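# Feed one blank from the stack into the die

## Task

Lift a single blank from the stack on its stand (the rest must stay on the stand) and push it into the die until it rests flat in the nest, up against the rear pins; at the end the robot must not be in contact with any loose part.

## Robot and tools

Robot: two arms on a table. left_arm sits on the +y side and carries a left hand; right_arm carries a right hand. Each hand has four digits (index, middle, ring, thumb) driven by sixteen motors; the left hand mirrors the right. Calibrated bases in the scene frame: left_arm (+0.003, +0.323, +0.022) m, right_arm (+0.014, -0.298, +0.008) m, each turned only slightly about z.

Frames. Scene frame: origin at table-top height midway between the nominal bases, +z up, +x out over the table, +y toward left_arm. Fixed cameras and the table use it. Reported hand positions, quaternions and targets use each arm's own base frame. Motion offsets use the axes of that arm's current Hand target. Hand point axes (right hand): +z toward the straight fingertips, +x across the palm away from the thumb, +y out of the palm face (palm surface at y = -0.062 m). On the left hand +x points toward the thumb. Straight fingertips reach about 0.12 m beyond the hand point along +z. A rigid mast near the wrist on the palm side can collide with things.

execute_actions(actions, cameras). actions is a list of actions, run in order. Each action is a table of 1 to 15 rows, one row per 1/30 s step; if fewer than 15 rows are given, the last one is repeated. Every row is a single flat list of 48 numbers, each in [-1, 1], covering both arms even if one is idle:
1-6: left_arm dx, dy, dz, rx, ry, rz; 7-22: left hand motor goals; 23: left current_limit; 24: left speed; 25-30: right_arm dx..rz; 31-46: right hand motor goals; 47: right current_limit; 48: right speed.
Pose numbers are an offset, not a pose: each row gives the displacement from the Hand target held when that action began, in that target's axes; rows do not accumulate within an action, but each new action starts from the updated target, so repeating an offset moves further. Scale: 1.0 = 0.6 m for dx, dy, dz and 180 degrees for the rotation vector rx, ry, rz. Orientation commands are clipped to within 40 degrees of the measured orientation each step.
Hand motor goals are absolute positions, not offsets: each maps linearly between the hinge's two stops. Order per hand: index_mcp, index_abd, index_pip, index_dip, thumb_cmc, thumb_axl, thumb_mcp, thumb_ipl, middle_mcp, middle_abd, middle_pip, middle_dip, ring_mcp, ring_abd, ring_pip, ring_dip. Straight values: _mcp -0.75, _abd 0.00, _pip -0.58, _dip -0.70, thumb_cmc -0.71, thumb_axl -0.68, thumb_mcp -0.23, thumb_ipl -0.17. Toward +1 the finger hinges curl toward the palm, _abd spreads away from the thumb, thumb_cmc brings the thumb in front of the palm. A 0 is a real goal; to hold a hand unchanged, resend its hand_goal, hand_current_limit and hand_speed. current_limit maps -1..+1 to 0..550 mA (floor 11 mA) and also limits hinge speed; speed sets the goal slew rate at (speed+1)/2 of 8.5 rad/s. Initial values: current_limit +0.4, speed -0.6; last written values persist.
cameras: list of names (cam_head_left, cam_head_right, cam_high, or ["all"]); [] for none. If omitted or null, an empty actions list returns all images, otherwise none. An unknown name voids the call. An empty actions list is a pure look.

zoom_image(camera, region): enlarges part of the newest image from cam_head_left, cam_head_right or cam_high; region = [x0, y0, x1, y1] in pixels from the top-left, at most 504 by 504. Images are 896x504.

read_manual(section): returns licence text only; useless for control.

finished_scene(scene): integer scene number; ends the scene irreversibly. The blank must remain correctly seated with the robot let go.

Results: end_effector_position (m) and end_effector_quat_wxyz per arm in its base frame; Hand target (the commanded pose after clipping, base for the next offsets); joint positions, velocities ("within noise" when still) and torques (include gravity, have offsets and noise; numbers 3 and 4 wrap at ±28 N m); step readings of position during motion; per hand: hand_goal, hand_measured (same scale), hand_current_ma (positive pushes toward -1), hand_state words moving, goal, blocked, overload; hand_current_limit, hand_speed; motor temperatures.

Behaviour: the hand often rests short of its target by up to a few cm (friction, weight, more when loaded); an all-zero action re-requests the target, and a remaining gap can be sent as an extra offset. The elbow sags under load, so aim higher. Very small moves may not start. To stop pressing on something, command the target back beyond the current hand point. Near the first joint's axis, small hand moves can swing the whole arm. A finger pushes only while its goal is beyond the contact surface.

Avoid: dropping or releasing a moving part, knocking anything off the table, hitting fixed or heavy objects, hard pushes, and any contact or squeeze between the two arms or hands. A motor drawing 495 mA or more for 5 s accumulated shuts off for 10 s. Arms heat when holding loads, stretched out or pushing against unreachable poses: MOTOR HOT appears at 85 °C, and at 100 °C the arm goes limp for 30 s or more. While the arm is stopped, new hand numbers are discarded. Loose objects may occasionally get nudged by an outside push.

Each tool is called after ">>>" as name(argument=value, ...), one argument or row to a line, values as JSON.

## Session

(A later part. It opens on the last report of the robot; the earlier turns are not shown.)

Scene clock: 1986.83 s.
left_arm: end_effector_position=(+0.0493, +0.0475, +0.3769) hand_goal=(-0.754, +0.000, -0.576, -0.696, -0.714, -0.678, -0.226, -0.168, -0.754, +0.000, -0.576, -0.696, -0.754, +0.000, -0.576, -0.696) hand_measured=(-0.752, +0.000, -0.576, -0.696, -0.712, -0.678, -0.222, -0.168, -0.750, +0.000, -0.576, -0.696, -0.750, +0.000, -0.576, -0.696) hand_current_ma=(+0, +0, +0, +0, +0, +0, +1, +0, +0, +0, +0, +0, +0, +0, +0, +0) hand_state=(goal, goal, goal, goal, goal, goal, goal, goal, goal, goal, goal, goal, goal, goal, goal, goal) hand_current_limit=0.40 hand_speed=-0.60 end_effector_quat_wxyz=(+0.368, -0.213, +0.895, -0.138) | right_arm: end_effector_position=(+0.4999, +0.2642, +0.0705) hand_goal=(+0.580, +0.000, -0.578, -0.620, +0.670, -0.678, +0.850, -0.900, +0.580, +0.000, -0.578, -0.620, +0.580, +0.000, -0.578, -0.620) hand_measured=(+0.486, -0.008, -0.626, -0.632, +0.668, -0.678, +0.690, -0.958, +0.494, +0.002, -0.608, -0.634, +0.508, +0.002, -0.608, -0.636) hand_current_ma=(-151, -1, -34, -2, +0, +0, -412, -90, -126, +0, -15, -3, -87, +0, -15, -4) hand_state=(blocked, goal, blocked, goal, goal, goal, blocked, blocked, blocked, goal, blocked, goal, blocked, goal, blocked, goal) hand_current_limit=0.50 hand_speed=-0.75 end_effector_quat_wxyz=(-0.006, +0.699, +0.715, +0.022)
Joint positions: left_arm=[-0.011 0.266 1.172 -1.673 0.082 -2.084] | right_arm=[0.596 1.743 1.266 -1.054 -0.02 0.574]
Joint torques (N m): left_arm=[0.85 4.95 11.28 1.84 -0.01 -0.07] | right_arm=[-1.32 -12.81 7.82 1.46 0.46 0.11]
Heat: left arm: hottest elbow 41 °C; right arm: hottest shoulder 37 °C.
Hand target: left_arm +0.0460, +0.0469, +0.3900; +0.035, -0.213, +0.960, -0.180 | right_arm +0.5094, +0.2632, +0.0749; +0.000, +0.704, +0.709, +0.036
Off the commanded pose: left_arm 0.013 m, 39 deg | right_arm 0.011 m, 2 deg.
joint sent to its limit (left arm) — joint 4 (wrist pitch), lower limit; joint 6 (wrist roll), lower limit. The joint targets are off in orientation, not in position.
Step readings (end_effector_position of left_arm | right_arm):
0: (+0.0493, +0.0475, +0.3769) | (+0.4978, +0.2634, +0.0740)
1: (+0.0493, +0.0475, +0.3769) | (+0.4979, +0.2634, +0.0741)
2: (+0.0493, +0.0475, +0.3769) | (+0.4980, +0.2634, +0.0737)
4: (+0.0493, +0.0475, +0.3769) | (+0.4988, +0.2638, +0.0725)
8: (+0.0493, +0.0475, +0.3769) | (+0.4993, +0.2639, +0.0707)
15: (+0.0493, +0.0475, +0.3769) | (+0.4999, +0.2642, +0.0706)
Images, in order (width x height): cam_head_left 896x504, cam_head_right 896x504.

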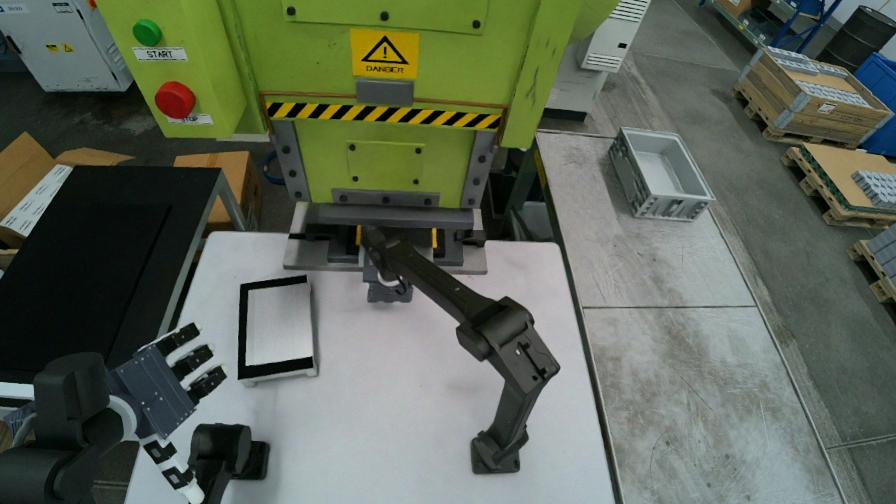

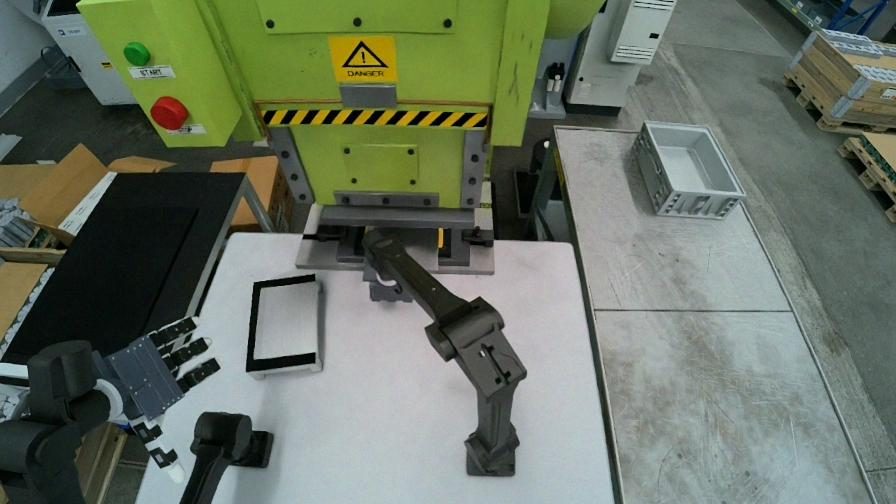

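>>> execute_actions(
  actions=[
    [[0,0,0,0,0,0,-0.754,0,-0.576,-0.696,-0.714,-0.678,-0.226,-0.168,-0.754,0,-0.576,-0.696,-0.754,0,-0.576,-0.696,0.4,-0.6,0,0,0.018,0,0,0.0105,0.58,0,-0.577,-0.62,0.671,-0.677,0.85,-0.9,0.58,0,-0.577,-0.62,0.58,0,-0.577,-0.62,0.5,-0.75]],
  ],
  cameras=["cam_head_left","cam_head_right"],
)

>>> zoom_image(
  camera="cam_head_left",
  region=[405, 222, 455, 272],
)

>>> zoom_image(
  camera="cam_head_right",
  region=[405, 222, 455, 272],
)

>>> zoom_image(
  camera="cam_head_left",
  region=[340, 222, 390, 272],
)

Scene clock: 2028.53 s.
left_arm: end_effector_position=(+0.0493, +0.0475, +0.3769) hand_goal=(-0.754, +0.000, -0.576, -0.696, -0.714, -0.678, -0.226, -0.168, -0.754, +0.000, -0.576, -0.696, -0.754, +0.000, -0.576, -0.696) hand_measured=(-0.752, +0.000, -0.576, -0.696, -0.712, -0.678, -0.222, -0.168, -0.750, +0.000, -0.576, -0.696, -0.750, +0.000, -0.576, -0.696) hand_current_ma=(+0, +0, +0, +0, +0, +0, +1, +0, +0, +0, +0, +0, +0, +0, +0, +0) hand_state=(goal, goal, goal, goal, goal, goal, goal, goal, goal, goal, goal, goal, goal, goal, goal, goal) hand_current_limit=0.40 hand_speed=-0.60 end_effector_quat_wxyz=(+0.368, -0.213, +0.895, -0.138) | right_arm: end_effector_position=(+0.5027, +0.2657, +0.0667) hand_goal=(+0.580, +0.000, -0.578, -0.620, +0.670, -0.678, +0.850, -0.900, +0.580, +0.000, -0.578, -0.620, +0.580, +0.000, -0.578, -0.620) hand_measured=(+0.486, -0.006, -0.620, -0.626, +0.670, -0.678, +0.690, -0.958, +0.494, +0.004, -0.608, -0.634, +0.508, +0.004, -0.610, -0.636) hand_current_ma=(-151, +0, -26, +0, +0, +0, -412, -90, -126, +0, -15, -3, -88, +0, -16, -4) hand_state=(blocked, goal, blocked, goal, goal, goal, blocked, blocked, blocked, goal, blocked, goal, blocked, goal, blocked, goal) hand_current_limit=0.50 hand_speed=-0.75 end_effector_quat_wxyz=(-0.006, +0.705, +0.709, +0.027)
Joint positions: left_arm=[-0.011 0.266 1.172 -1.673 0.082 -2.084] | right_arm=[0.597 1.752 1.266 -1.034 -0.022 0.592]
Joint torques (N m): left_arm=[0.79 5.01 11.26 1.84 0 -0.06] | right_arm=[-1.03 -12.1 7.5 1.62 0.54 0.31]
Heat: left arm: hottest elbow 41 °C; right arm: hottest shoulder 36 °C.
Hand target: left_arm +0.0460, +0.0469, +0.3900; +0.035, -0.213, +0.960, -0.180 | right_arm +0.5100, +0.2636, +0.0641; +0.000, +0.716, +0.698, +0.036
Off the commanded pose: left_arm 0.013 m, 39 deg | right_arm 0.008 m, 2 deg.
joint sent to its limit (left arm) — joint 4 (wrist pitch), lower limit; joint 6 (wrist roll), lower limit. The joint targets are off in orientation, not in position.
Step readings (end_effector_position of left_arm | right_arm):
0: (+0.0493, +0.0475, +0.3769) | (+0.4999, +0.2642, +0.0705)
1: (+0.0493, +0.0475, +0.3769) | (+0.4999, +0.2641, +0.0705)
2: (+0.0493, +0.0475, +0.3769) | (+0.5002, +0.2643, +0.0702)
4: (+0.0493, +0.0475, +0.3769) | (+0.5013, +0.2648, +0.0693)
8: (+0.0493, +0.0475, +0.3769) | (+0.5026, +0.2657, +0.0668)
15: (+0.0493, +0.0475, +0.3769) | (+0.5027, +0.2657, +0.0667)
Images, in order (width x height): cam_head_left 896x504, cam_head_right 896x504.

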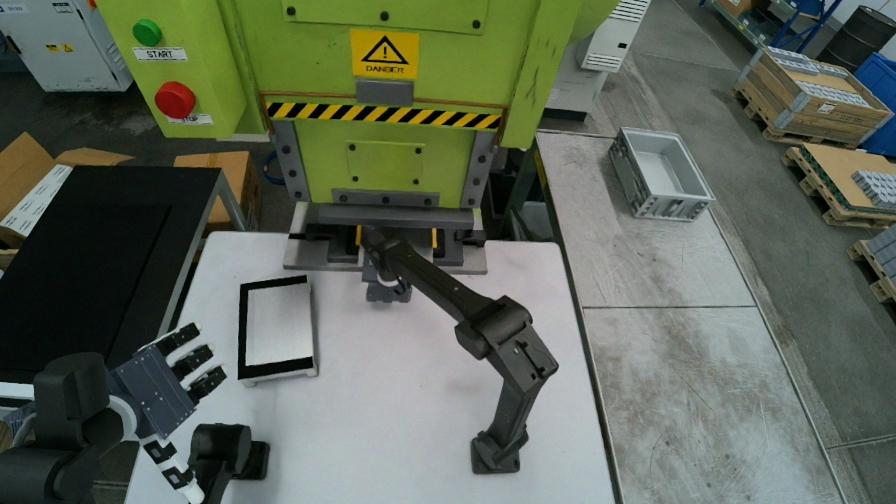

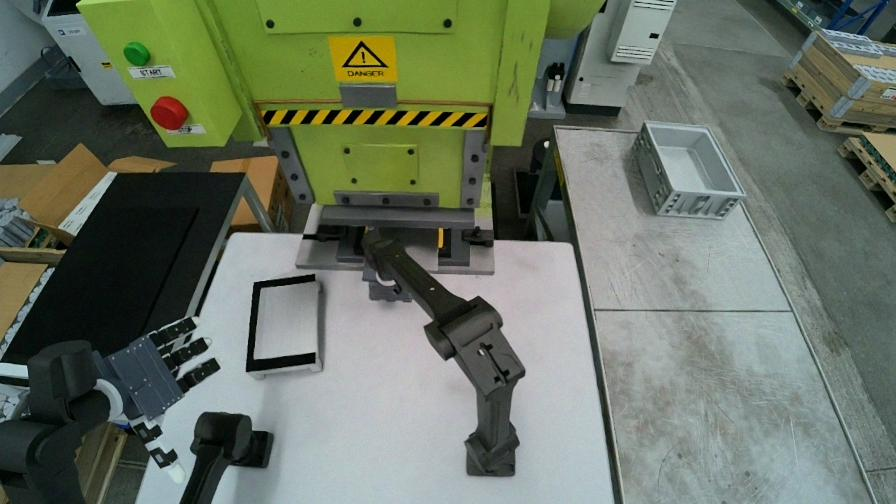

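Scaled by 10.080.

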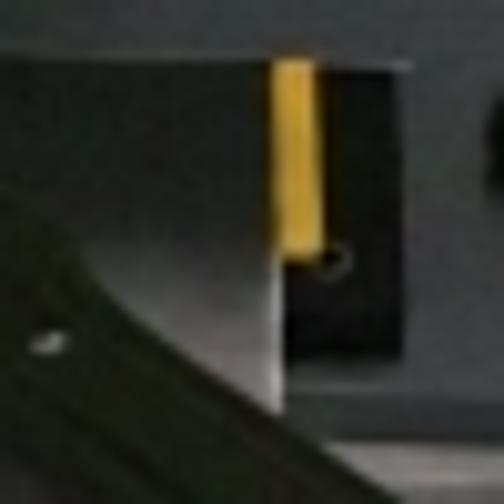

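Scaled by 10.080.

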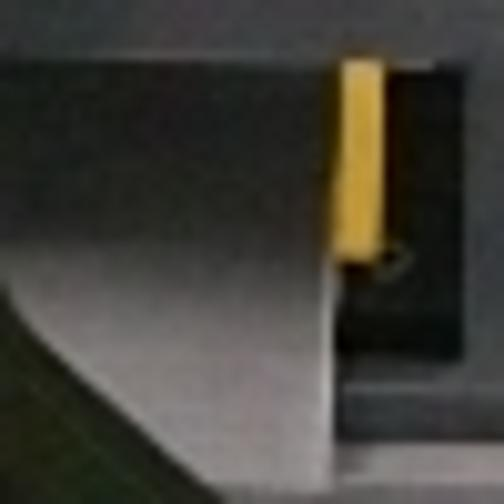

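Scaled by 10.080.

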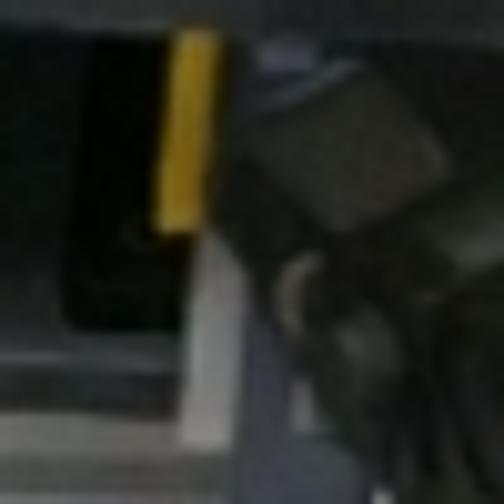

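>>> execute_actions(
  actions=[
    [[0,0,0,0,0,0,-0.754,0,-0.576,-0.696,-0.714,-0.678,-0.226,-0.168,-0.754,0,-0.576,-0.696,-0.754,0,-0.576,-0.696,0.4,-0.6,0,0.003,0.025,0,0,0,0.58,0,-0.577,-0.62,0.671,-0.677,0.85,-0.9,0.58,0,-0.577,-0.62,0.58,0,-0.577,-0.62,0.5,-0.75]],
  ],
  cameras=["cam_head_left","cam_head_right"],
)

>>> zoom_image(
  camera="cam_head_left",
  region=[405, 222, 455, 272],
)

>>> zoom_image(
  camera="cam_head_right",
  region=[405, 222, 455, 272],
)

>>> zoom_image(
  camera="cam_head_left",
  region=[340, 222, 390, 272],
)

Scene clock: 2055.30 s.
left_arm: end_effector_position=(+0.0493, +0.0475, +0.3769) hand_goal=(-0.754, +0.000, -0.576, -0.696, -0.714, -0.678, -0.226, -0.168, -0.754, +0.000, -0.576, -0.696, -0.754, +0.000, -0.576, -0.696) hand_measured=(-0.752, +0.000, -0.576, -0.696, -0.712, -0.678, -0.222, -0.168, -0.750, +0.000, -0.576, -0.696, -0.750, +0.000, -0.576, -0.696) hand_current_ma=(+0, +0, +0, +0, +0, +0, +1, +0, +0, +0, +0, +0, +0, +0, +0, +0) hand_state=(goal, goal, goal, goal, goal, goal, goal, goal, goal, goal, goal, goal, goal, goal, goal, goal) hand_current_limit=0.40 hand_speed=-0.60 end_effector_quat_wxyz=(+0.368, -0.213, +0.895, -0.138) | right_arm: end_effector_position=(+0.5033, +0.2664, +0.0606) hand_goal=(+0.580, +0.000, -0.578, -0.620, +0.670, -0.678, +0.850, -0.900, +0.580, +0.000, -0.578, -0.620, +0.580, +0.000, -0.578, -0.620) hand_measured=(+0.492, -0.006, -0.612, -0.620, +0.670, -0.678, +0.690, -0.962, +0.494, +0.004, -0.608, -0.630, +0.500, +0.004, -0.610, -0.636) hand_current_ma=(-127, +0, -18, +0, +0, +0, -412, -101, -125, +0, -15, -2, -107, +0, -16, -4) hand_state=(blocked, goal, blocked, goal, goal, goal, blocked, blocked, blocked, goal, blocked, goal, blocked, goal, blocked, goal) hand_current_limit=0.50 hand_speed=-0.75 end_effector_quat_wxyz=(-0.003, +0.707, +0.707, +0.030)
Joint positions: left_arm=[-0.011 0.266 1.172 -1.673 0.082 -2.084] | right_arm=[0.6 1.76 1.256 -1.009 -0.017 0.601]
Joint torques (N m): left_arm=[0.85 4.95 11.29 1.85 0 -0.06] | right_arm=[-1.38 -11.05 7.45 2 0.35 0.19]
Heat: left arm: hottest elbow 41 °C; right arm: hottest shoulder 36 °C.
Hand target: left_arm +0.0460, +0.0469, +0.3900; +0.035, -0.213, +0.960, -0.180 | right_arm +0.5125, +0.2644, +0.0494; +0.000, +0.716, +0.697, +0.036
Off the commanded pose: left_arm 0.013 m, 39 deg | right_arm 0.015 m, 2 deg.
joint sent to its limit (left arm) — joint 4 (wrist pitch), lower limit; joint 6 (wrist roll), lower limit. The joint targets are off in orientation, not in position.
Step readings (end_effector_position of left_arm | right_arm):
0: (+0.0493, +0.0475, +0.3769) | (+0.5027, +0.2657, +0.0667)
1: (+0.0493, +0.0475, +0.3769) | (+0.5028, +0.2657, +0.0667)
2: (+0.0493, +0.0475, +0.3769) | (+0.5028, +0.2656, +0.0662)
4: (+0.0493, +0.0475, +0.3769) | (+0.5030, +0.2661, +0.0648)
8: (+0.0493, +0.0475, +0.3769) | (+0.5032, +0.2665, +0.0612)
15: (+0.0493, +0.0475, +0.3769) | (+0.5033, +0.2664, +0.0606)
Images, in order (width x height): cam_head_left 896x504, cam_head_right 896x504.

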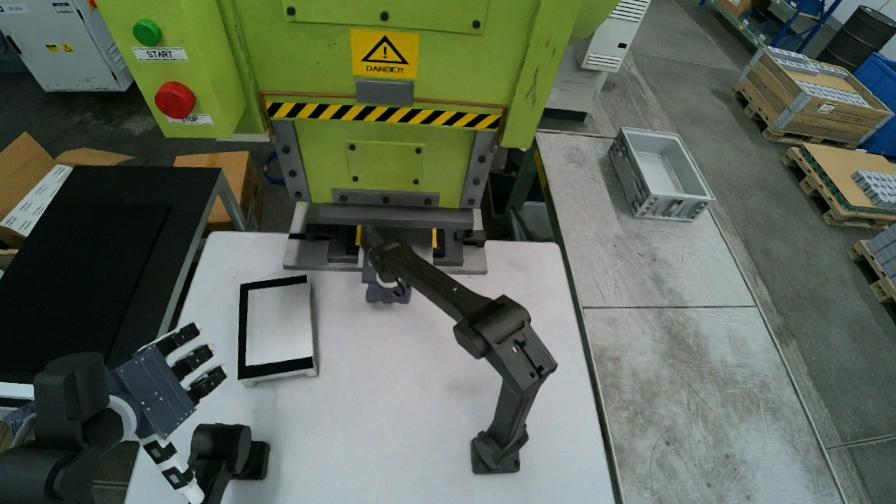

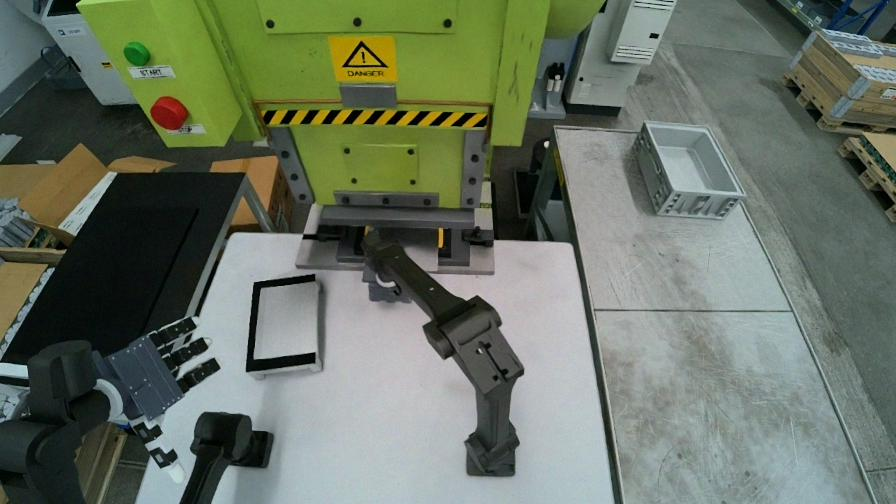

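Scaled by 10.080.

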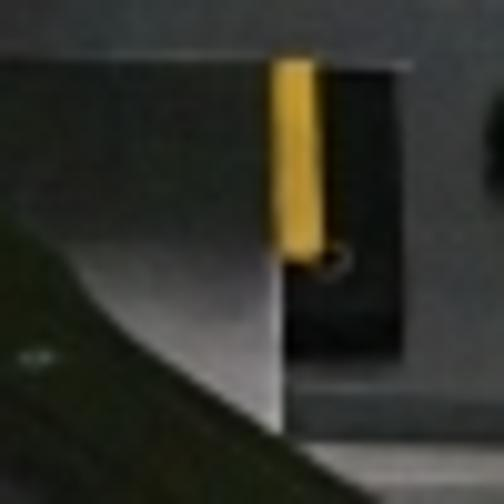

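Scaled by 10.080.

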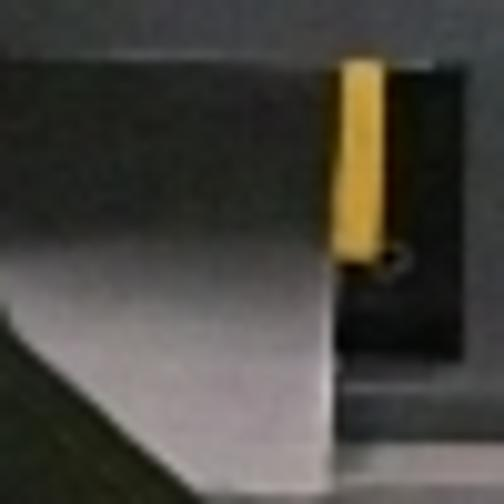

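Scaled by 10.080.

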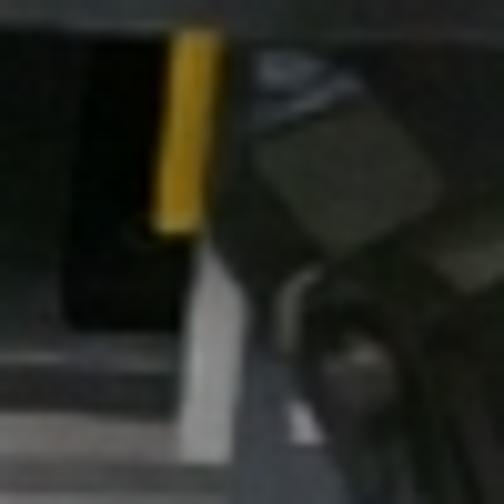

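>>> execute_actions(
  actions=[],
  cameras=["cam_high"],
)

>>> zoom_image(
  camera="cam_high",
  region=[400, 200, 520, 320],
)

Scene clock: 2068.23 s.
left_arm: end_effector_position=(+0.0493, +0.0475, +0.3769) hand_goal=(-0.754, +0.000, -0.576, -0.696, -0.714, -0.678, -0.226, -0.168, -0.754, +0.000, -0.576, -0.696, -0.754, +0.000, -0.576, -0.696) hand_measured=(-0.752, +0.000, -0.576, -0.696, -0.712, -0.678, -0.222, -0.168, -0.750, +0.000, -0.576, -0.696, -0.750, +0.000, -0.576, -0.696) hand_current_ma=(+0, +0, +0, +0, +0, +0, +1, +0, +0, +0, +0, +0, +0, +0, +0, +0) hand_state=(goal, goal, goal, goal, goal, goal, goal, goal, goal, goal, goal, goal, goal, goal, goal, goal) hand_current_limit=0.40 hand_speed=-0.60 end_effector_quat_wxyz=(+0.368, -0.213, +0.895, -0.138) | right_arm: end_effector_position=(+0.5033, +0.2664, +0.0606) hand_goal=(+0.580, +0.000, -0.578, -0.620, +0.670, -0.678, +0.850, -0.900, +0.580, +0.000, -0.578, -0.620, +0.580, +0.000, -0.578, -0.620) hand_measured=(+0.492, -0.006, -0.612, -0.620, +0.670, -0.678, +0.690, -0.962, +0.494, +0.004, -0.608, -0.630, +0.500, +0.004, -0.610, -0.636) hand_current_ma=(-127, +0, -18, +0, +0, +0, -413, -101, -125, +0, -15, -2, -107, +0, -16, -4) hand_state=(blocked, goal, blocked, goal, goal, goal, blocked, blocked, blocked, goal, blocked, goal, blocked, goal, blocked, goal) hand_current_limit=0.50 hand_speed=-0.75 end_effector_quat_wxyz=(-0.003, +0.707, +0.707, +0.030)
Joint positions: left_arm=[-0.011 0.266 1.172 -1.673 0.082 -2.084] | right_arm=[0.6 1.76 1.256 -1.009 -0.017 0.601]
Joint velocities: within noise
Joint torques (N m): left_arm=[0.79 4.89 11.26 1.83 0 -0.07] | right_arm=[-1.32 -10.99 7.43 2.02 0.35 0.19]
Motor temperatures (°C): left_arm=[25 26 41 27 24 25] | right_arm=[27 35 34 27 26 25]
Heat: left arm: hottest elbow 41 °C; right arm: hottest shoulder 35 °C.
Hand target: left_arm +0.0460, +0.0469, +0.3900; +0.035, -0.213, +0.960, -0.180 | right_arm +0.5125, +0.2644, +0.0494; +0.000, +0.716, +0.697, +0.036
Off the commanded pose: left_arm 0.013 m, 39 deg | right_arm 0.015 m, 2 deg.
Images, in order (width x height): cam_high 896x504.

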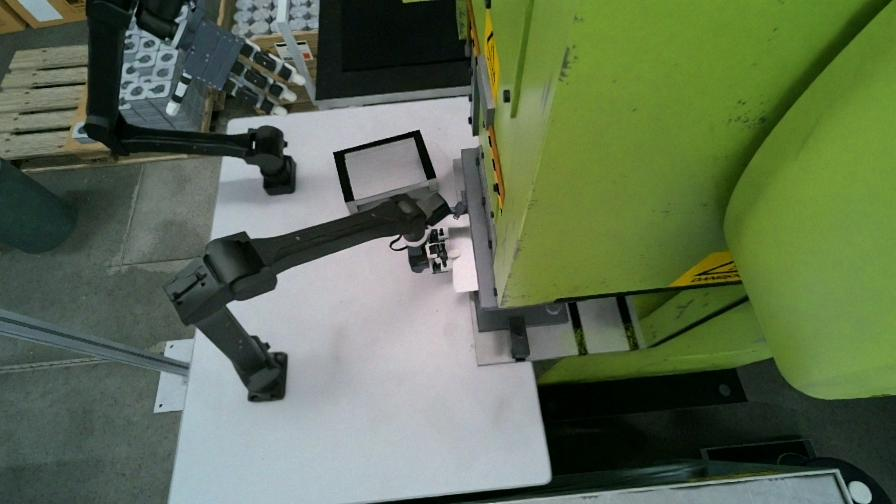

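Scaled by 4.200.

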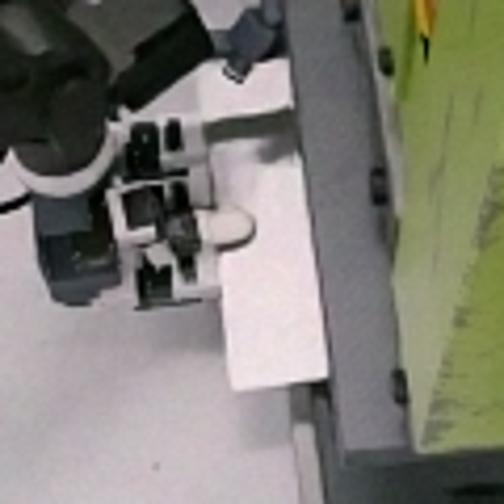

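>>> execute_actions(
  actions=[
    [[0,0,0,0,0,0,-0.754,0,-0.576,-0.696,-0.714,-0.678,-0.226,-0.168,-0.754,0,-0.576,-0.696,-0.754,0,-0.576,-0.696,0.4,-0.6,0,0,-0.01,0.012,-0.015,0,0.58,0,-0.577,-0.62,0.671,-0.677,0.85,-0.9,0.58,0,-0.577,-0.62,0.58,0,-0.577,-0.62,0.5,-0.75]],
  ],
  cameras=["cam_head_left","cam_head_right"],
)

>>> zoom_image(
  camera="cam_head_left",
  region=[405, 222, 455, 272],
)

>>> zoom_image(
  camera="cam_head_right",
  region=[405, 222, 455, 272],
)

Scene clock: 2104.97 s.
left_arm: end_effector_position=(+0.0493, +0.0475, +0.3769) hand_goal=(-0.754, +0.000, -0.576, -0.696, -0.714, -0.678, -0.226, -0.168, -0.754, +0.000, -0.576, -0.696, -0.754, +0.000, -0.576, -0.696) hand_measured=(-0.752, +0.000, -0.576, -0.696, -0.712, -0.678, -0.222, -0.168, -0.750, +0.000, -0.576, -0.696, -0.750, +0.000, -0.576, -0.696) hand_current_ma=(+0, +0, +0, +0, +0, +0, +1, +0, +0, +0, +0, +0, +0, +0, +0, +0) hand_state=(goal, goal, goal, goal, goal, goal, goal, goal, goal, goal, goal, goal, goal, goal, goal, goal) hand_current_limit=0.40 hand_speed=-0.60 end_effector_quat_wxyz=(+0.368, -0.213, +0.895, -0.138) | right_arm: end_effector_position=(+0.5006, +0.2633, +0.0556) hand_goal=(+0.580, +0.000, -0.578, -0.620, +0.670, -0.678, +0.850, -0.900, +0.580, +0.000, -0.578, -0.620, +0.580, +0.000, -0.578, -0.620) hand_measured=(+0.500, +0.000, -0.612, -0.624, +0.672, -0.678, +0.690, -0.966, +0.494, +0.008, -0.606, -0.626, +0.492, +0.008, -0.606, -0.624) hand_current_ma=(-110, +0, -18, +0, +0, +0, -412, -117, -124, +1, -12, -1, -128, +1, -13, +0) hand_state=(blocked, goal, blocked, goal, goal, goal, blocked, blocked, blocked, goal, blocked, goal, blocked, goal, blocked, goal) hand_current_limit=0.50 hand_speed=-0.75 end_effector_quat_wxyz=(+0.004, +0.704, +0.710, +0.006)
Joint positions: left_arm=[-0.011 0.266 1.172 -1.673 0.082 -2.084] | right_arm=[0.605 1.779 1.274 -1.053 0.005 0.597]
Joint torques (N m): left_arm=[0.91 5.01 11.28 1.85 -0.01 -0.07] | right_arm=[-1.38 -11.11 10.39 0.06 0.16 0.31]
Heat: left arm: hottest elbow 41 °C; right arm: hottest shoulder 34 °C.
Hand target: left_arm +0.0460, +0.0469, +0.3900; +0.035, -0.213, +0.960, -0.180 | right_arm +0.5123, +0.2641, +0.0553; +0.003, +0.716, +0.698, +0.006
Off the commanded pose: left_arm 0.013 m, 39 deg | right_arm 0.012 m, 2 deg.
joint sent to its limit (left arm) — joint 4 (wrist pitch), lower limit; joint 6 (wrist roll), lower limit. The joint targets are off in orientation, not in position.
Step readings (end_effector_position of left_arm | right_arm):
0: (+0.0493, +0.0475, +0.3769) | (+0.5033, +0.2664, +0.0606)
1: (+0.0493, +0.0475, +0.3769) | (+0.5033, +0.2664, +0.0603)
2: (+0.0493, +0.0475, +0.3769) | (+0.5031, +0.2662, +0.0602)
4: (+0.0493, +0.0475, +0.3769) | (+0.5021, +0.2652, +0.0586)
8: (+0.0493, +0.0475, +0.3769) | (+0.5007, +0.2636, +0.0543)
15: (+0.0493, +0.0475, +0.3769) | (+0.5006, +0.2633, +0.0555)
Images, in order (width x height): cam_head_left 896x504, cam_head_right 896x504.

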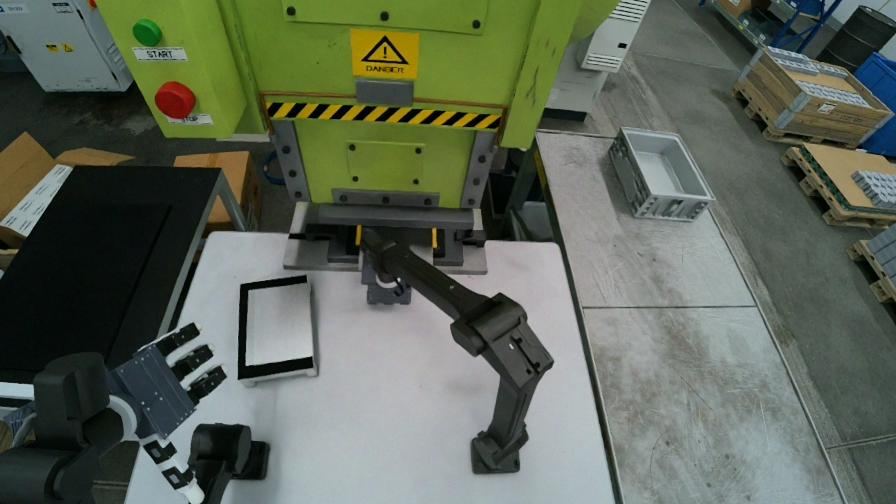

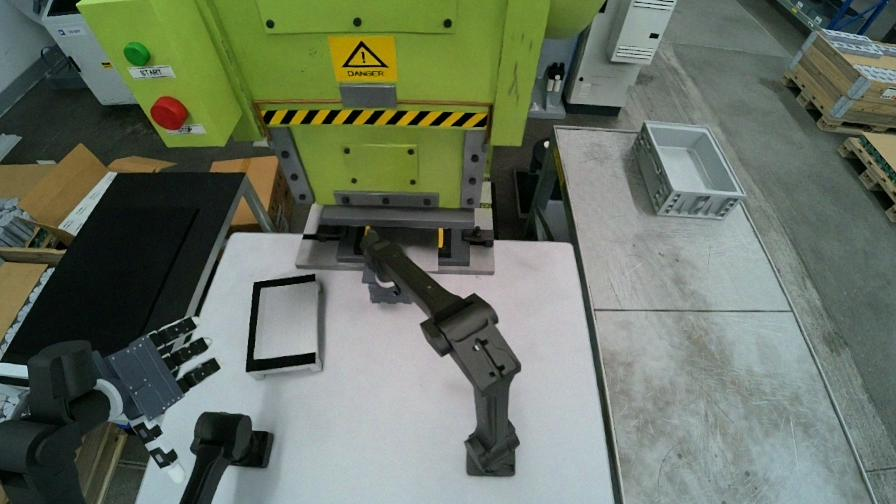

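Scaled by 10.080.

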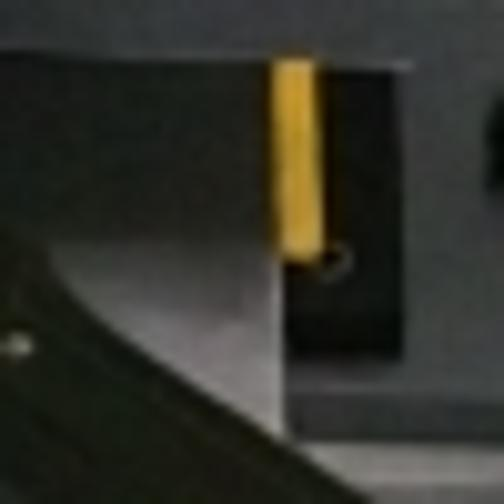

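Scaled by 10.080.

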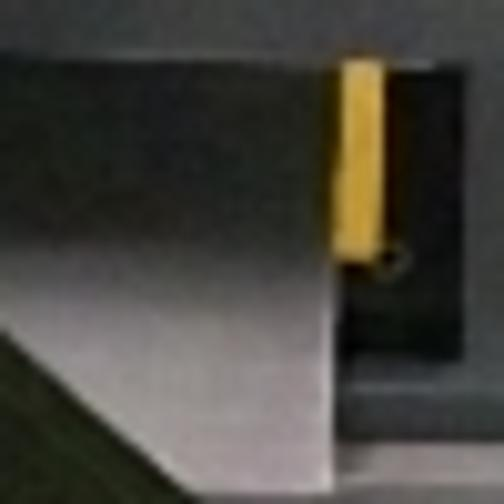

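>>> zoom_image(
  camera="cam_head_left",
  region=[340, 222, 390, 272],
)

>>> zoom_image(
  camera="cam_head_right",
  region=[345, 222, 395, 272],
)

Scaled by 10.080.

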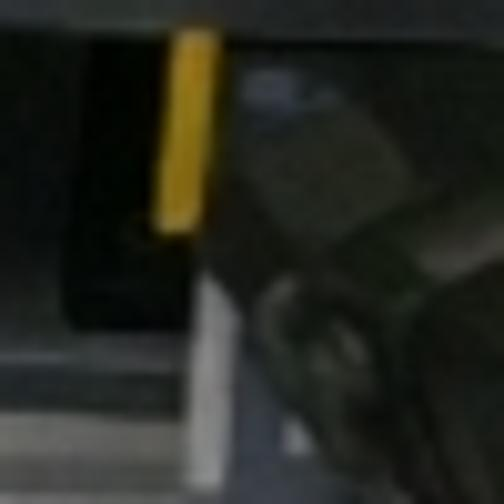

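Scaled by 10.080.

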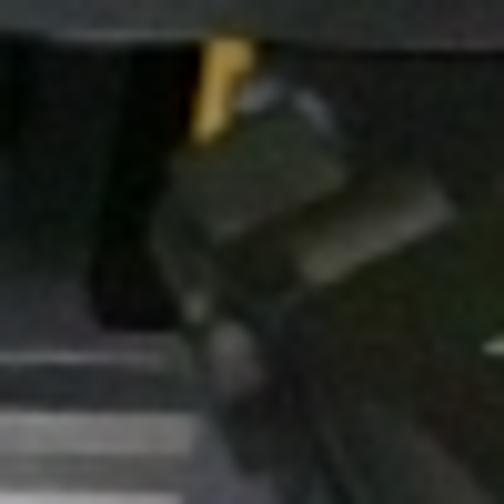

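>>> execute_actions(
  actions=[
    [[0,0,0,0,0,0,-0.754,0,-0.576,-0.696,-0.714,-0.678,-0.226,-0.168,-0.754,0,-0.576,-0.696,-0.754,0,-0.576,-0.696,0.4,-0.6,0,0,0.015,0,0,0,0.58,0,-0.577,-0.62,0.671,-0.677,0.85,-0.9,0.58,0,-0.577,-0.62,0.58,0,-0.577,-0.62,0.5,-0.75]],
  ],
  cameras=["cam_head_left","cam_high"],
)

>>> zoom_image(
  camera="cam_head_left",
  region=[345, 215, 445, 285],
)

>>> zoom_image(
  camera="cam_high",
  region=[430, 220, 500, 320],
)

Scene clock: 2130.80 s.
left_arm: end_effector_position=(+0.0493, +0.0475, +0.3769) hand_goal=(-0.754, +0.000, -0.576, -0.696, -0.714, -0.678, -0.226, -0.168, -0.754, +0.000, -0.576, -0.696, -0.754, +0.000, -0.576, -0.696) hand_measured=(-0.752, +0.000, -0.576, -0.696, -0.712, -0.678, -0.222, -0.168, -0.750, +0.000, -0.576, -0.696, -0.750, +0.000, -0.576, -0.696) hand_current_ma=(+0, +0, +0, +0, +0, +0, +1, +0, +0, +0, +0, +0, +0, +0, +0, +0) hand_state=(goal, goal, goal, goal, goal, goal, goal, goal, goal, goal, goal, goal, goal, goal, goal, goal) hand_current_limit=0.40 hand_speed=-0.60 end_effector_quat_wxyz=(+0.368, -0.213, +0.895, -0.138) | right_arm: end_effector_position=(+0.5005, +0.2633, +0.0549) hand_goal=(+0.580, +0.000, -0.578, -0.620, +0.670, -0.678, +0.850, -0.900, +0.580, +0.000, -0.578, -0.620, +0.580, +0.000, -0.578, -0.620) hand_measured=(+0.500, +0.000, -0.612, -0.624, +0.672, -0.678, +0.690, -0.966, +0.494, +0.008, -0.606, -0.626, +0.494, +0.008, -0.606, -0.624) hand_current_ma=(-110, +0, -18, +0, +0, +0, -412, -117, -124, +1, -12, -1, -127, +1, -11, +0) hand_state=(blocked, goal, blocked, goal, goal, goal, blocked, blocked, blocked, goal, blocked, goal, blocked, goal, blocked, goal) hand_current_limit=0.50 hand_speed=-0.75 end_effector_quat_wxyz=(+0.004, +0.705, +0.710, +0.005)
Joint positions: left_arm=[-0.011 0.266 1.172 -1.673 0.082 -2.084] | right_arm=[0.605 1.781 1.274 -1.053 0.005 0.598]
Joint torques (N m): left_arm=[0.91 5.01 11.28 1.84 0 -0.07] | right_arm=[-1.32 -10.34 9.55 0.85 0.15 0.31]
Heat: left arm: hottest elbow 41 °C; right arm: hottest shoulder 34 °C.
Hand target: left_arm +0.0460, +0.0469, +0.3900; +0.035, -0.213, +0.960, -0.180 | right_arm +0.5124, +0.2641, +0.0463; +0.003, +0.716, +0.698, +0.006
Off the commanded pose: left_arm 0.013 m, 39 deg | right_arm 0.015 m, 2 deg.
joint sent to its limit (left arm) — joint 4 (wrist pitch), lower limit; joint 6 (wrist roll), lower limit. The joint targets are off in orientation, not in position.
Step readings (end_effector_position of left_arm | right_arm):
0: (+0.0493, +0.0475, +0.3769) | (+0.5006, +0.2633, +0.0556)
1: (+0.0493, +0.0475, +0.3769) | (+0.5006, +0.2633, +0.0556)
2: (+0.0493, +0.0475, +0.3769) | (+0.5006, +0.2633, +0.0553)
4: (+0.0493, +0.0475, +0.3769) | (+0.5005, +0.2633, +0.0551)
8: (+0.0493, +0.0475, +0.3769) | (+0.5005, +0.2633, +0.0549)
15: (+0.0493, +0.0475, +0.3769) | (+0.5005, +0.2633, +0.0549)
Images, in order (width x height): cam_head_left 896x504, cam_high 896x504.

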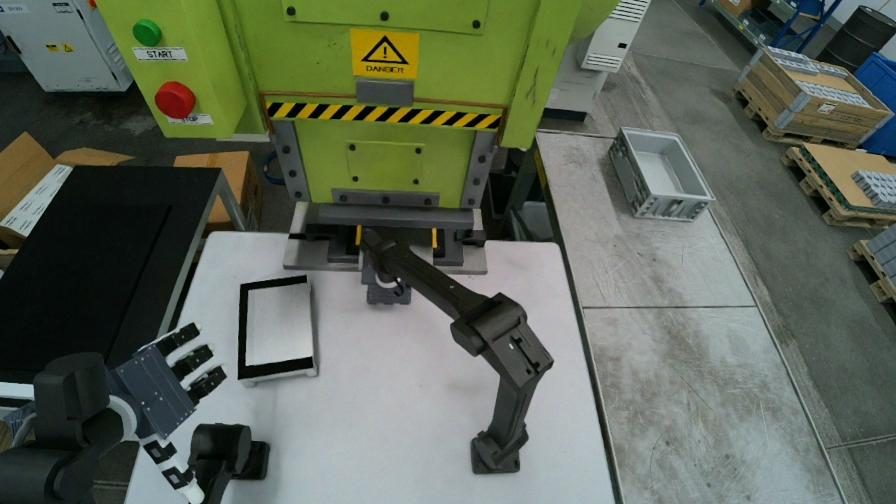

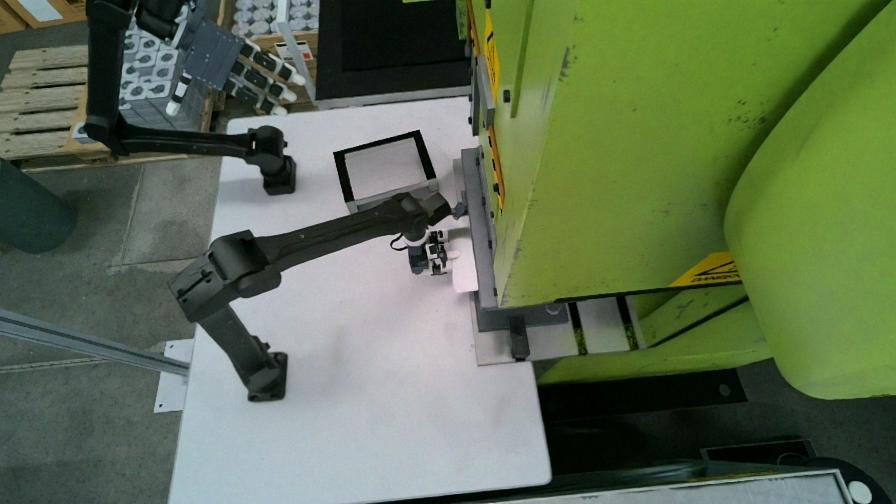

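Scaled by 5.040.

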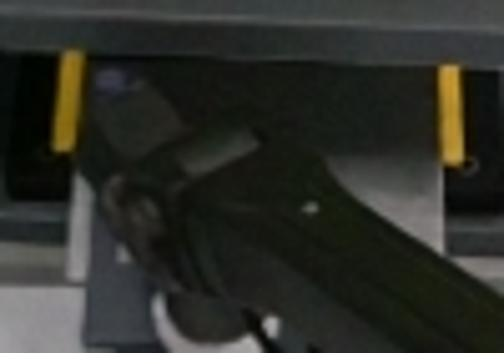

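Scaled by 5.040.

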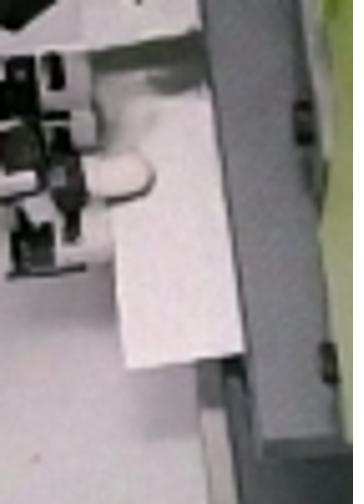

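>>> execute_actions(
  actions=[
    [[0,0,0,0,0,0,-0.754,0,-0.576,-0.696,-0.714,-0.678,-0.226,-0.168,-0.754,0,-0.576,-0.696,-0.754,0,-0.576,-0.696,0.4,-0.6,0,0,0,0,0,0,0.505,0,-0.59,-0.624,0.671,-0.677,0.75,-0.93,0.505,0,-0.59,-0.624,0.505,0,-0.59,-0.624,0.5,-0.85]],
    [[0,0,0,0,0,0,-0.754,0,-0.576,-0.696,-0.714,-0.678,-0.226,-0.168,-0.754,0,-0.576,-0.696,-0.754,0,-0.576,-0.696,0.4,-0.6,0,0,0,0,0,0,0.495,0,-0.59,-0.624,0.671,-0.677,0.62,-0.93,0.495,0,-0.59,-0.624,0.495,0,-0.59,-0.624,0.5,-0.85]],
  ],
  cameras=["cam_head_left","cam_high"],
)

>>> zoom_image(
  camera="cam_head_left",
  region=[345, 215, 445, 285],
)

>>> zoom_image(
  camera="cam_high",
  region=[430, 220, 500, 320],
)

Scene clock: 2199.67 s.
left_arm: end_effector_position=(+0.0493, +0.0475, +0.3769) hand_goal=(-0.754, +0.000, -0.576, -0.696, -0.714, -0.678, -0.226, -0.168, -0.754, +0.000, -0.576, -0.696, -0.754, +0.000, -0.576, -0.696) hand_measured=(-0.752, +0.000, -0.576, -0.696, -0.712, -0.678, -0.222, -0.168, -0.750, +0.000, -0.576, -0.696, -0.750, +0.000, -0.576, -0.696) hand_current_ma=(+0, +0, +0, +0, +0, +0, +1, +0, +0, +0, +0, +0, +0, +0, +0, +0) hand_state=(goal, goal, goal, goal, goal, goal, goal, goal, goal, goal, goal, goal, goal, goal, goal, goal) hand_current_limit=0.40 hand_speed=-0.60 end_effector_quat_wxyz=(+0.368, -0.213, +0.895, -0.138) | right_arm: end_effector_position=(+0.5003, +0.2627, +0.0519) hand_goal=(+0.494, +0.000, -0.590, -0.624, +0.670, -0.678, +0.620, -0.930, +0.494, +0.000, -0.590, -0.624, +0.494, +0.000, -0.590, -0.624) hand_measured=(+0.486, +0.000, -0.590, -0.624, +0.674, -0.676, +0.622, -0.936, +0.486, +0.006, -0.590, -0.624, +0.486, +0.008, -0.590, -0.624) hand_current_ma=(-1, +0, +0, +0, +0, +0, +0, -1, -1, +1, +0, +0, -1, +1, +0, +0) hand_state=(goal, goal, goal, goal, goal, goal, goal, goal, goal, goal, goal, goal, goal, goal, goal, goal) hand_current_limit=0.50 hand_speed=-0.85 end_effector_quat_wxyz=(+0.003, +0.708, +0.707, +0.004)
Joint positions: left_arm=[-0.011 0.266 1.172 -1.673 0.082 -2.084] | right_arm=[0.605 1.786 1.274 -1.051 0.005 0.606]
Joint torques (N m): left_arm=[0.91 4.95 11.25 1.85 -0.01 -0.07] | right_arm=[-1.26 -10.81 9.58 0.75 0.18 0.21]
Heat: left arm: hottest elbow 41 °C; right arm: hottest shoulder 34 °C.
Hand target: left_arm +0.0460, +0.0469, +0.3900; +0.035, -0.213, +0.960, -0.180 | right_arm +0.5124, +0.2642, +0.0463; +0.003, +0.716, +0.698, +0.006
Off the commanded pose: left_arm 0.013 m, 39 deg | right_arm 0.013 m, 1 deg.
joint sent to its limit (left arm) — joint 4 (wrist pitch), lower limit; joint 6 (wrist roll), lower limit. The joint targets are off in orientation, not in position.
Step readings (end_effector_position of left_arm | right_arm):
0: (+0.0493, +0.0475, +0.3769) | (+0.5005, +0.2633, +0.0549)
1: (+0.0493, +0.0475, +0.3769) | (+0.5005, +0.2633, +0.0549)
2: (+0.0493, +0.0475, +0.3769) | (+0.5005, +0.2633, +0.0549)
4: (+0.0493, +0.0475, +0.3769) | (+0.5006, +0.2633, +0.0546)
8: (+0.0493, +0.0475, +0.3769) | (+0.5007, +0.2633, +0.0532)
15: (+0.0493, +0.0475, +0.3769) | (+0.5007, +0.2633, +0.0532)
16: (+0.0493, +0.0475, +0.3769) | (+0.5007, +0.2633, +0.0532)
17: (+0.0493, +0.0475, +0.3769) | (+0.5007, +0.2633, +0.0532)
19: (+0.0493, +0.0475, +0.3769) | (+0.5007, +0.2632, +0.0532)
23: (+0.0493, +0.0475, +0.3769) | (+0.5005, +0.2630, +0.0530)
30: (+0.0493, +0.0475, +0.3769) | (+0.5003, +0.2627, +0.0519)
Images, in order (width x height): cam_head_left 896x504, cam_high 896x504.

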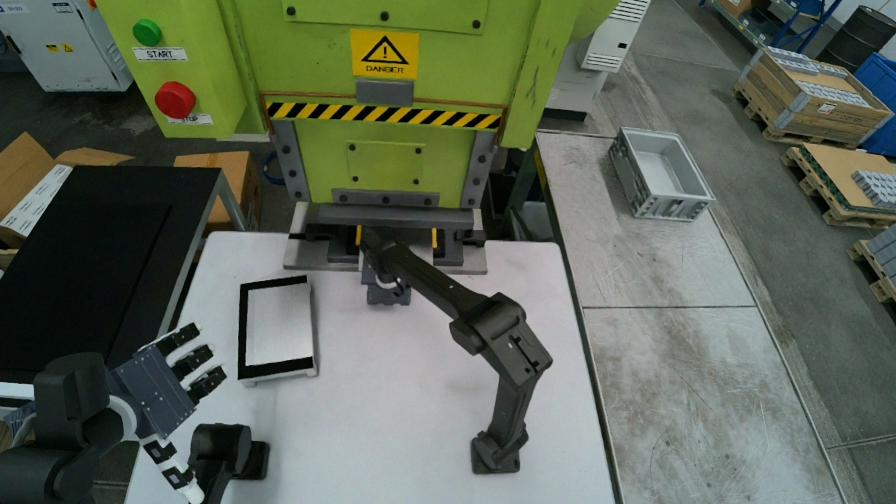

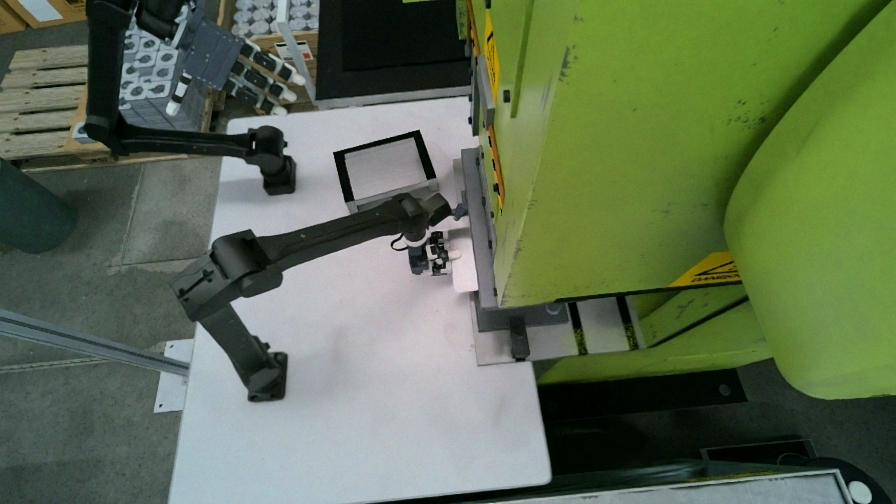

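Scaled by 5.040.

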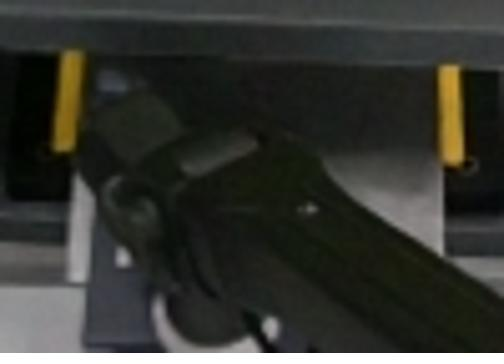

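Scaled by 5.040.

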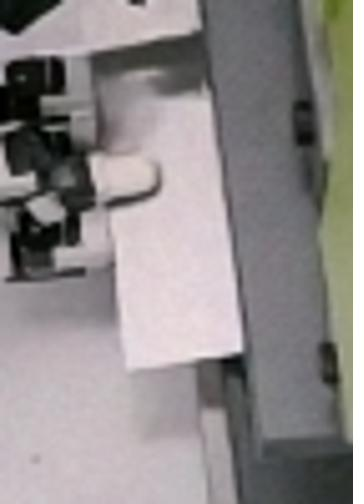

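>>> execute_actions(
  actions=[
    [[0,0,0,0,0,0,-0.754,0,-0.576,-0.696,-0.714,-0.678,-0.226,-0.168,-0.754,0,-0.576,-0.696,-0.754,0,-0.576,-0.696,0.4,-0.6,0,0,0,0,0,0,0.41,0,-0.59,-0.624,0.671,-0.677,0.62,-0.93,0.41,0,-0.59,-0.624,0.41,0,-0.59,-0.624,0.5,-0.85]],
  ],
  cameras=["cam_head_left","cam_high"],
)

>>> zoom_image(
  camera="cam_high",
  region=[430, 220, 500, 320],
)

>>> zoom_image(
  camera="cam_head_left",
  region=[345, 215, 445, 285],
)

Scene clock: 2216.20 s.
left_arm: end_effector_position=(+0.0493, +0.0475, +0.3769) hand_goal=(-0.754, +0.000, -0.576, -0.696, -0.714, -0.678, -0.226, -0.168, -0.754, +0.000, -0.576, -0.696, -0.754, +0.000, -0.576, -0.696) hand_measured=(-0.752, +0.000, -0.576, -0.696, -0.712, -0.678, -0.222, -0.168, -0.750, +0.000, -0.576, -0.696, -0.750, +0.000, -0.576, -0.696) hand_current_ma=(+0, +0, +0, +0, +0, +0, +1, +0, +0, +0, +0, +0, +0, +0, +0, +0) hand_state=(goal, goal, goal, goal, goal, goal, goal, goal, goal, goal, goal, goal, goal, goal, goal, goal) hand_current_limit=0.40 hand_speed=-0.60 end_effector_quat_wxyz=(+0.368, -0.213, +0.895, -0.138) | right_arm: end_effector_position=(+0.5011, +0.2627, +0.0529) hand_goal=(+0.410, +0.000, -0.590, -0.624, +0.670, -0.678, +0.620, -0.930, +0.410, +0.000, -0.590, -0.624, +0.410, +0.000, -0.590, -0.624) hand_measured=(+0.458, +0.000, -0.572, -0.616, +0.674, -0.676, +0.622, -0.936, +0.460, +0.006, -0.576, -0.618, +0.460, +0.006, -0.576, -0.616) hand_current_ma=(+40, +0, +5, +1, +0, +0, +0, -1, +44, +0, +3, +1, +44, +0, +3, +1) hand_state=(blocked, goal, goal, goal, goal, goal, goal, goal, blocked, goal, goal, goal, blocked, goal, goal, goal) hand_current_limit=0.50 hand_speed=-0.85 end_effector_quat_wxyz=(+0.003, +0.710, +0.704, +0.005)
Joint positions: left_arm=[-0.011 0.266 1.172 -1.673 0.082 -2.084] | right_arm=[0.605 1.786 1.276 -1.051 0.005 0.612]
Joint torques (N m): left_arm=[0.85 4.95 11.28 1.85 -0.01 -0.06] | right_arm=[-1.32 -10.81 9.4 0.75 0.17 0.14]
Heat: left arm: hottest elbow 41 °C; right arm: hottest shoulder 34 °C.
Hand target: left_arm +0.0460, +0.0469, +0.3900; +0.035, -0.213, +0.960, -0.180 | right_arm +0.5124, +0.2642, +0.0463; +0.003, +0.716, +0.698, +0.006
Off the commanded pose: left_arm 0.013 m, 39 deg | right_arm 0.013 m, 1 deg.
joint sent to its limit (left arm) — joint 4 (wrist pitch), lower limit; joint 6 (wrist roll), lower limit. The joint targets are off in orientation, not in position.
Step readings (end_effector_position of left_arm | right_arm):
0: (+0.0493, +0.0475, +0.3769) | (+0.5003, +0.2627, +0.0519)
1: (+0.0493, +0.0475, +0.3769) | (+0.5003, +0.2627, +0.0519)
2: (+0.0493, +0.0475, +0.3769) | (+0.5003, +0.2627, +0.0519)
4: (+0.0493, +0.0475, +0.3769) | (+0.5003, +0.2626, +0.0519)
8: (+0.0493, +0.0475, +0.3769) | (+0.5008, +0.2627, +0.0526)
15: (+0.0493, +0.0475, +0.3769) | (+0.5011, +0.2627, +0.0529)
Images, in order (width x height): cam_head_left 896x504, cam_high 896x504.

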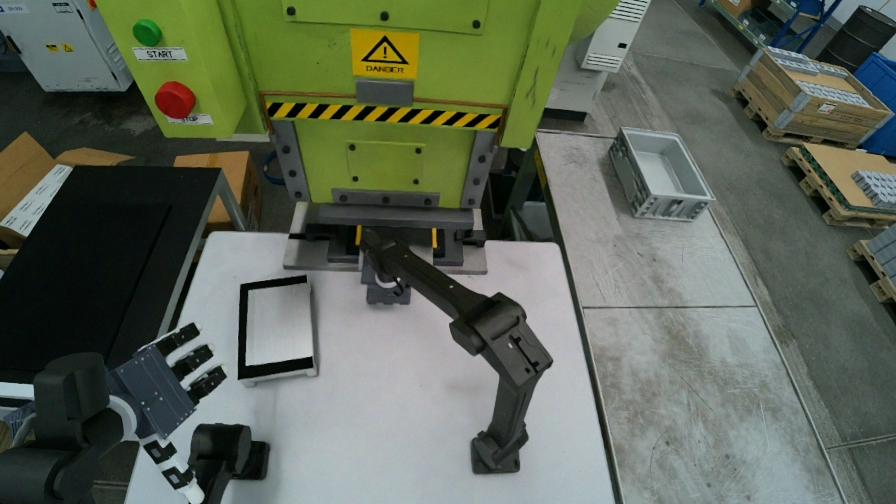

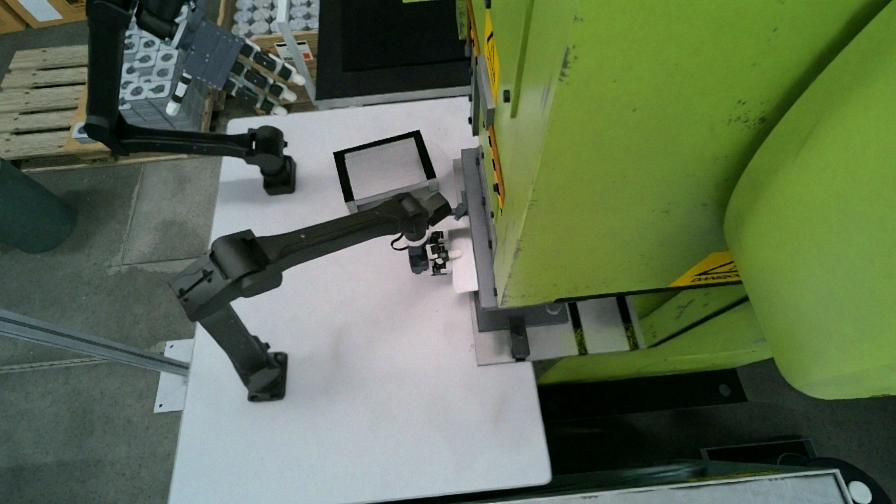

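Scaled by 5.040.

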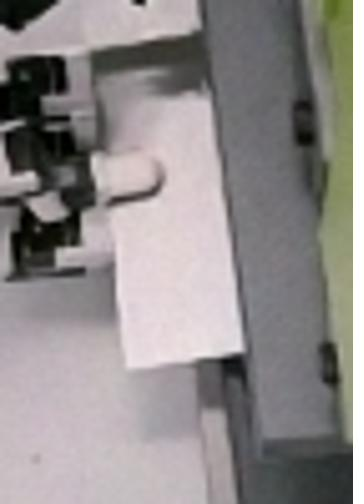

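Scaled by 5.040.

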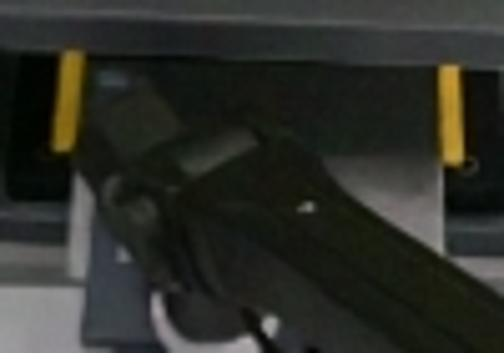

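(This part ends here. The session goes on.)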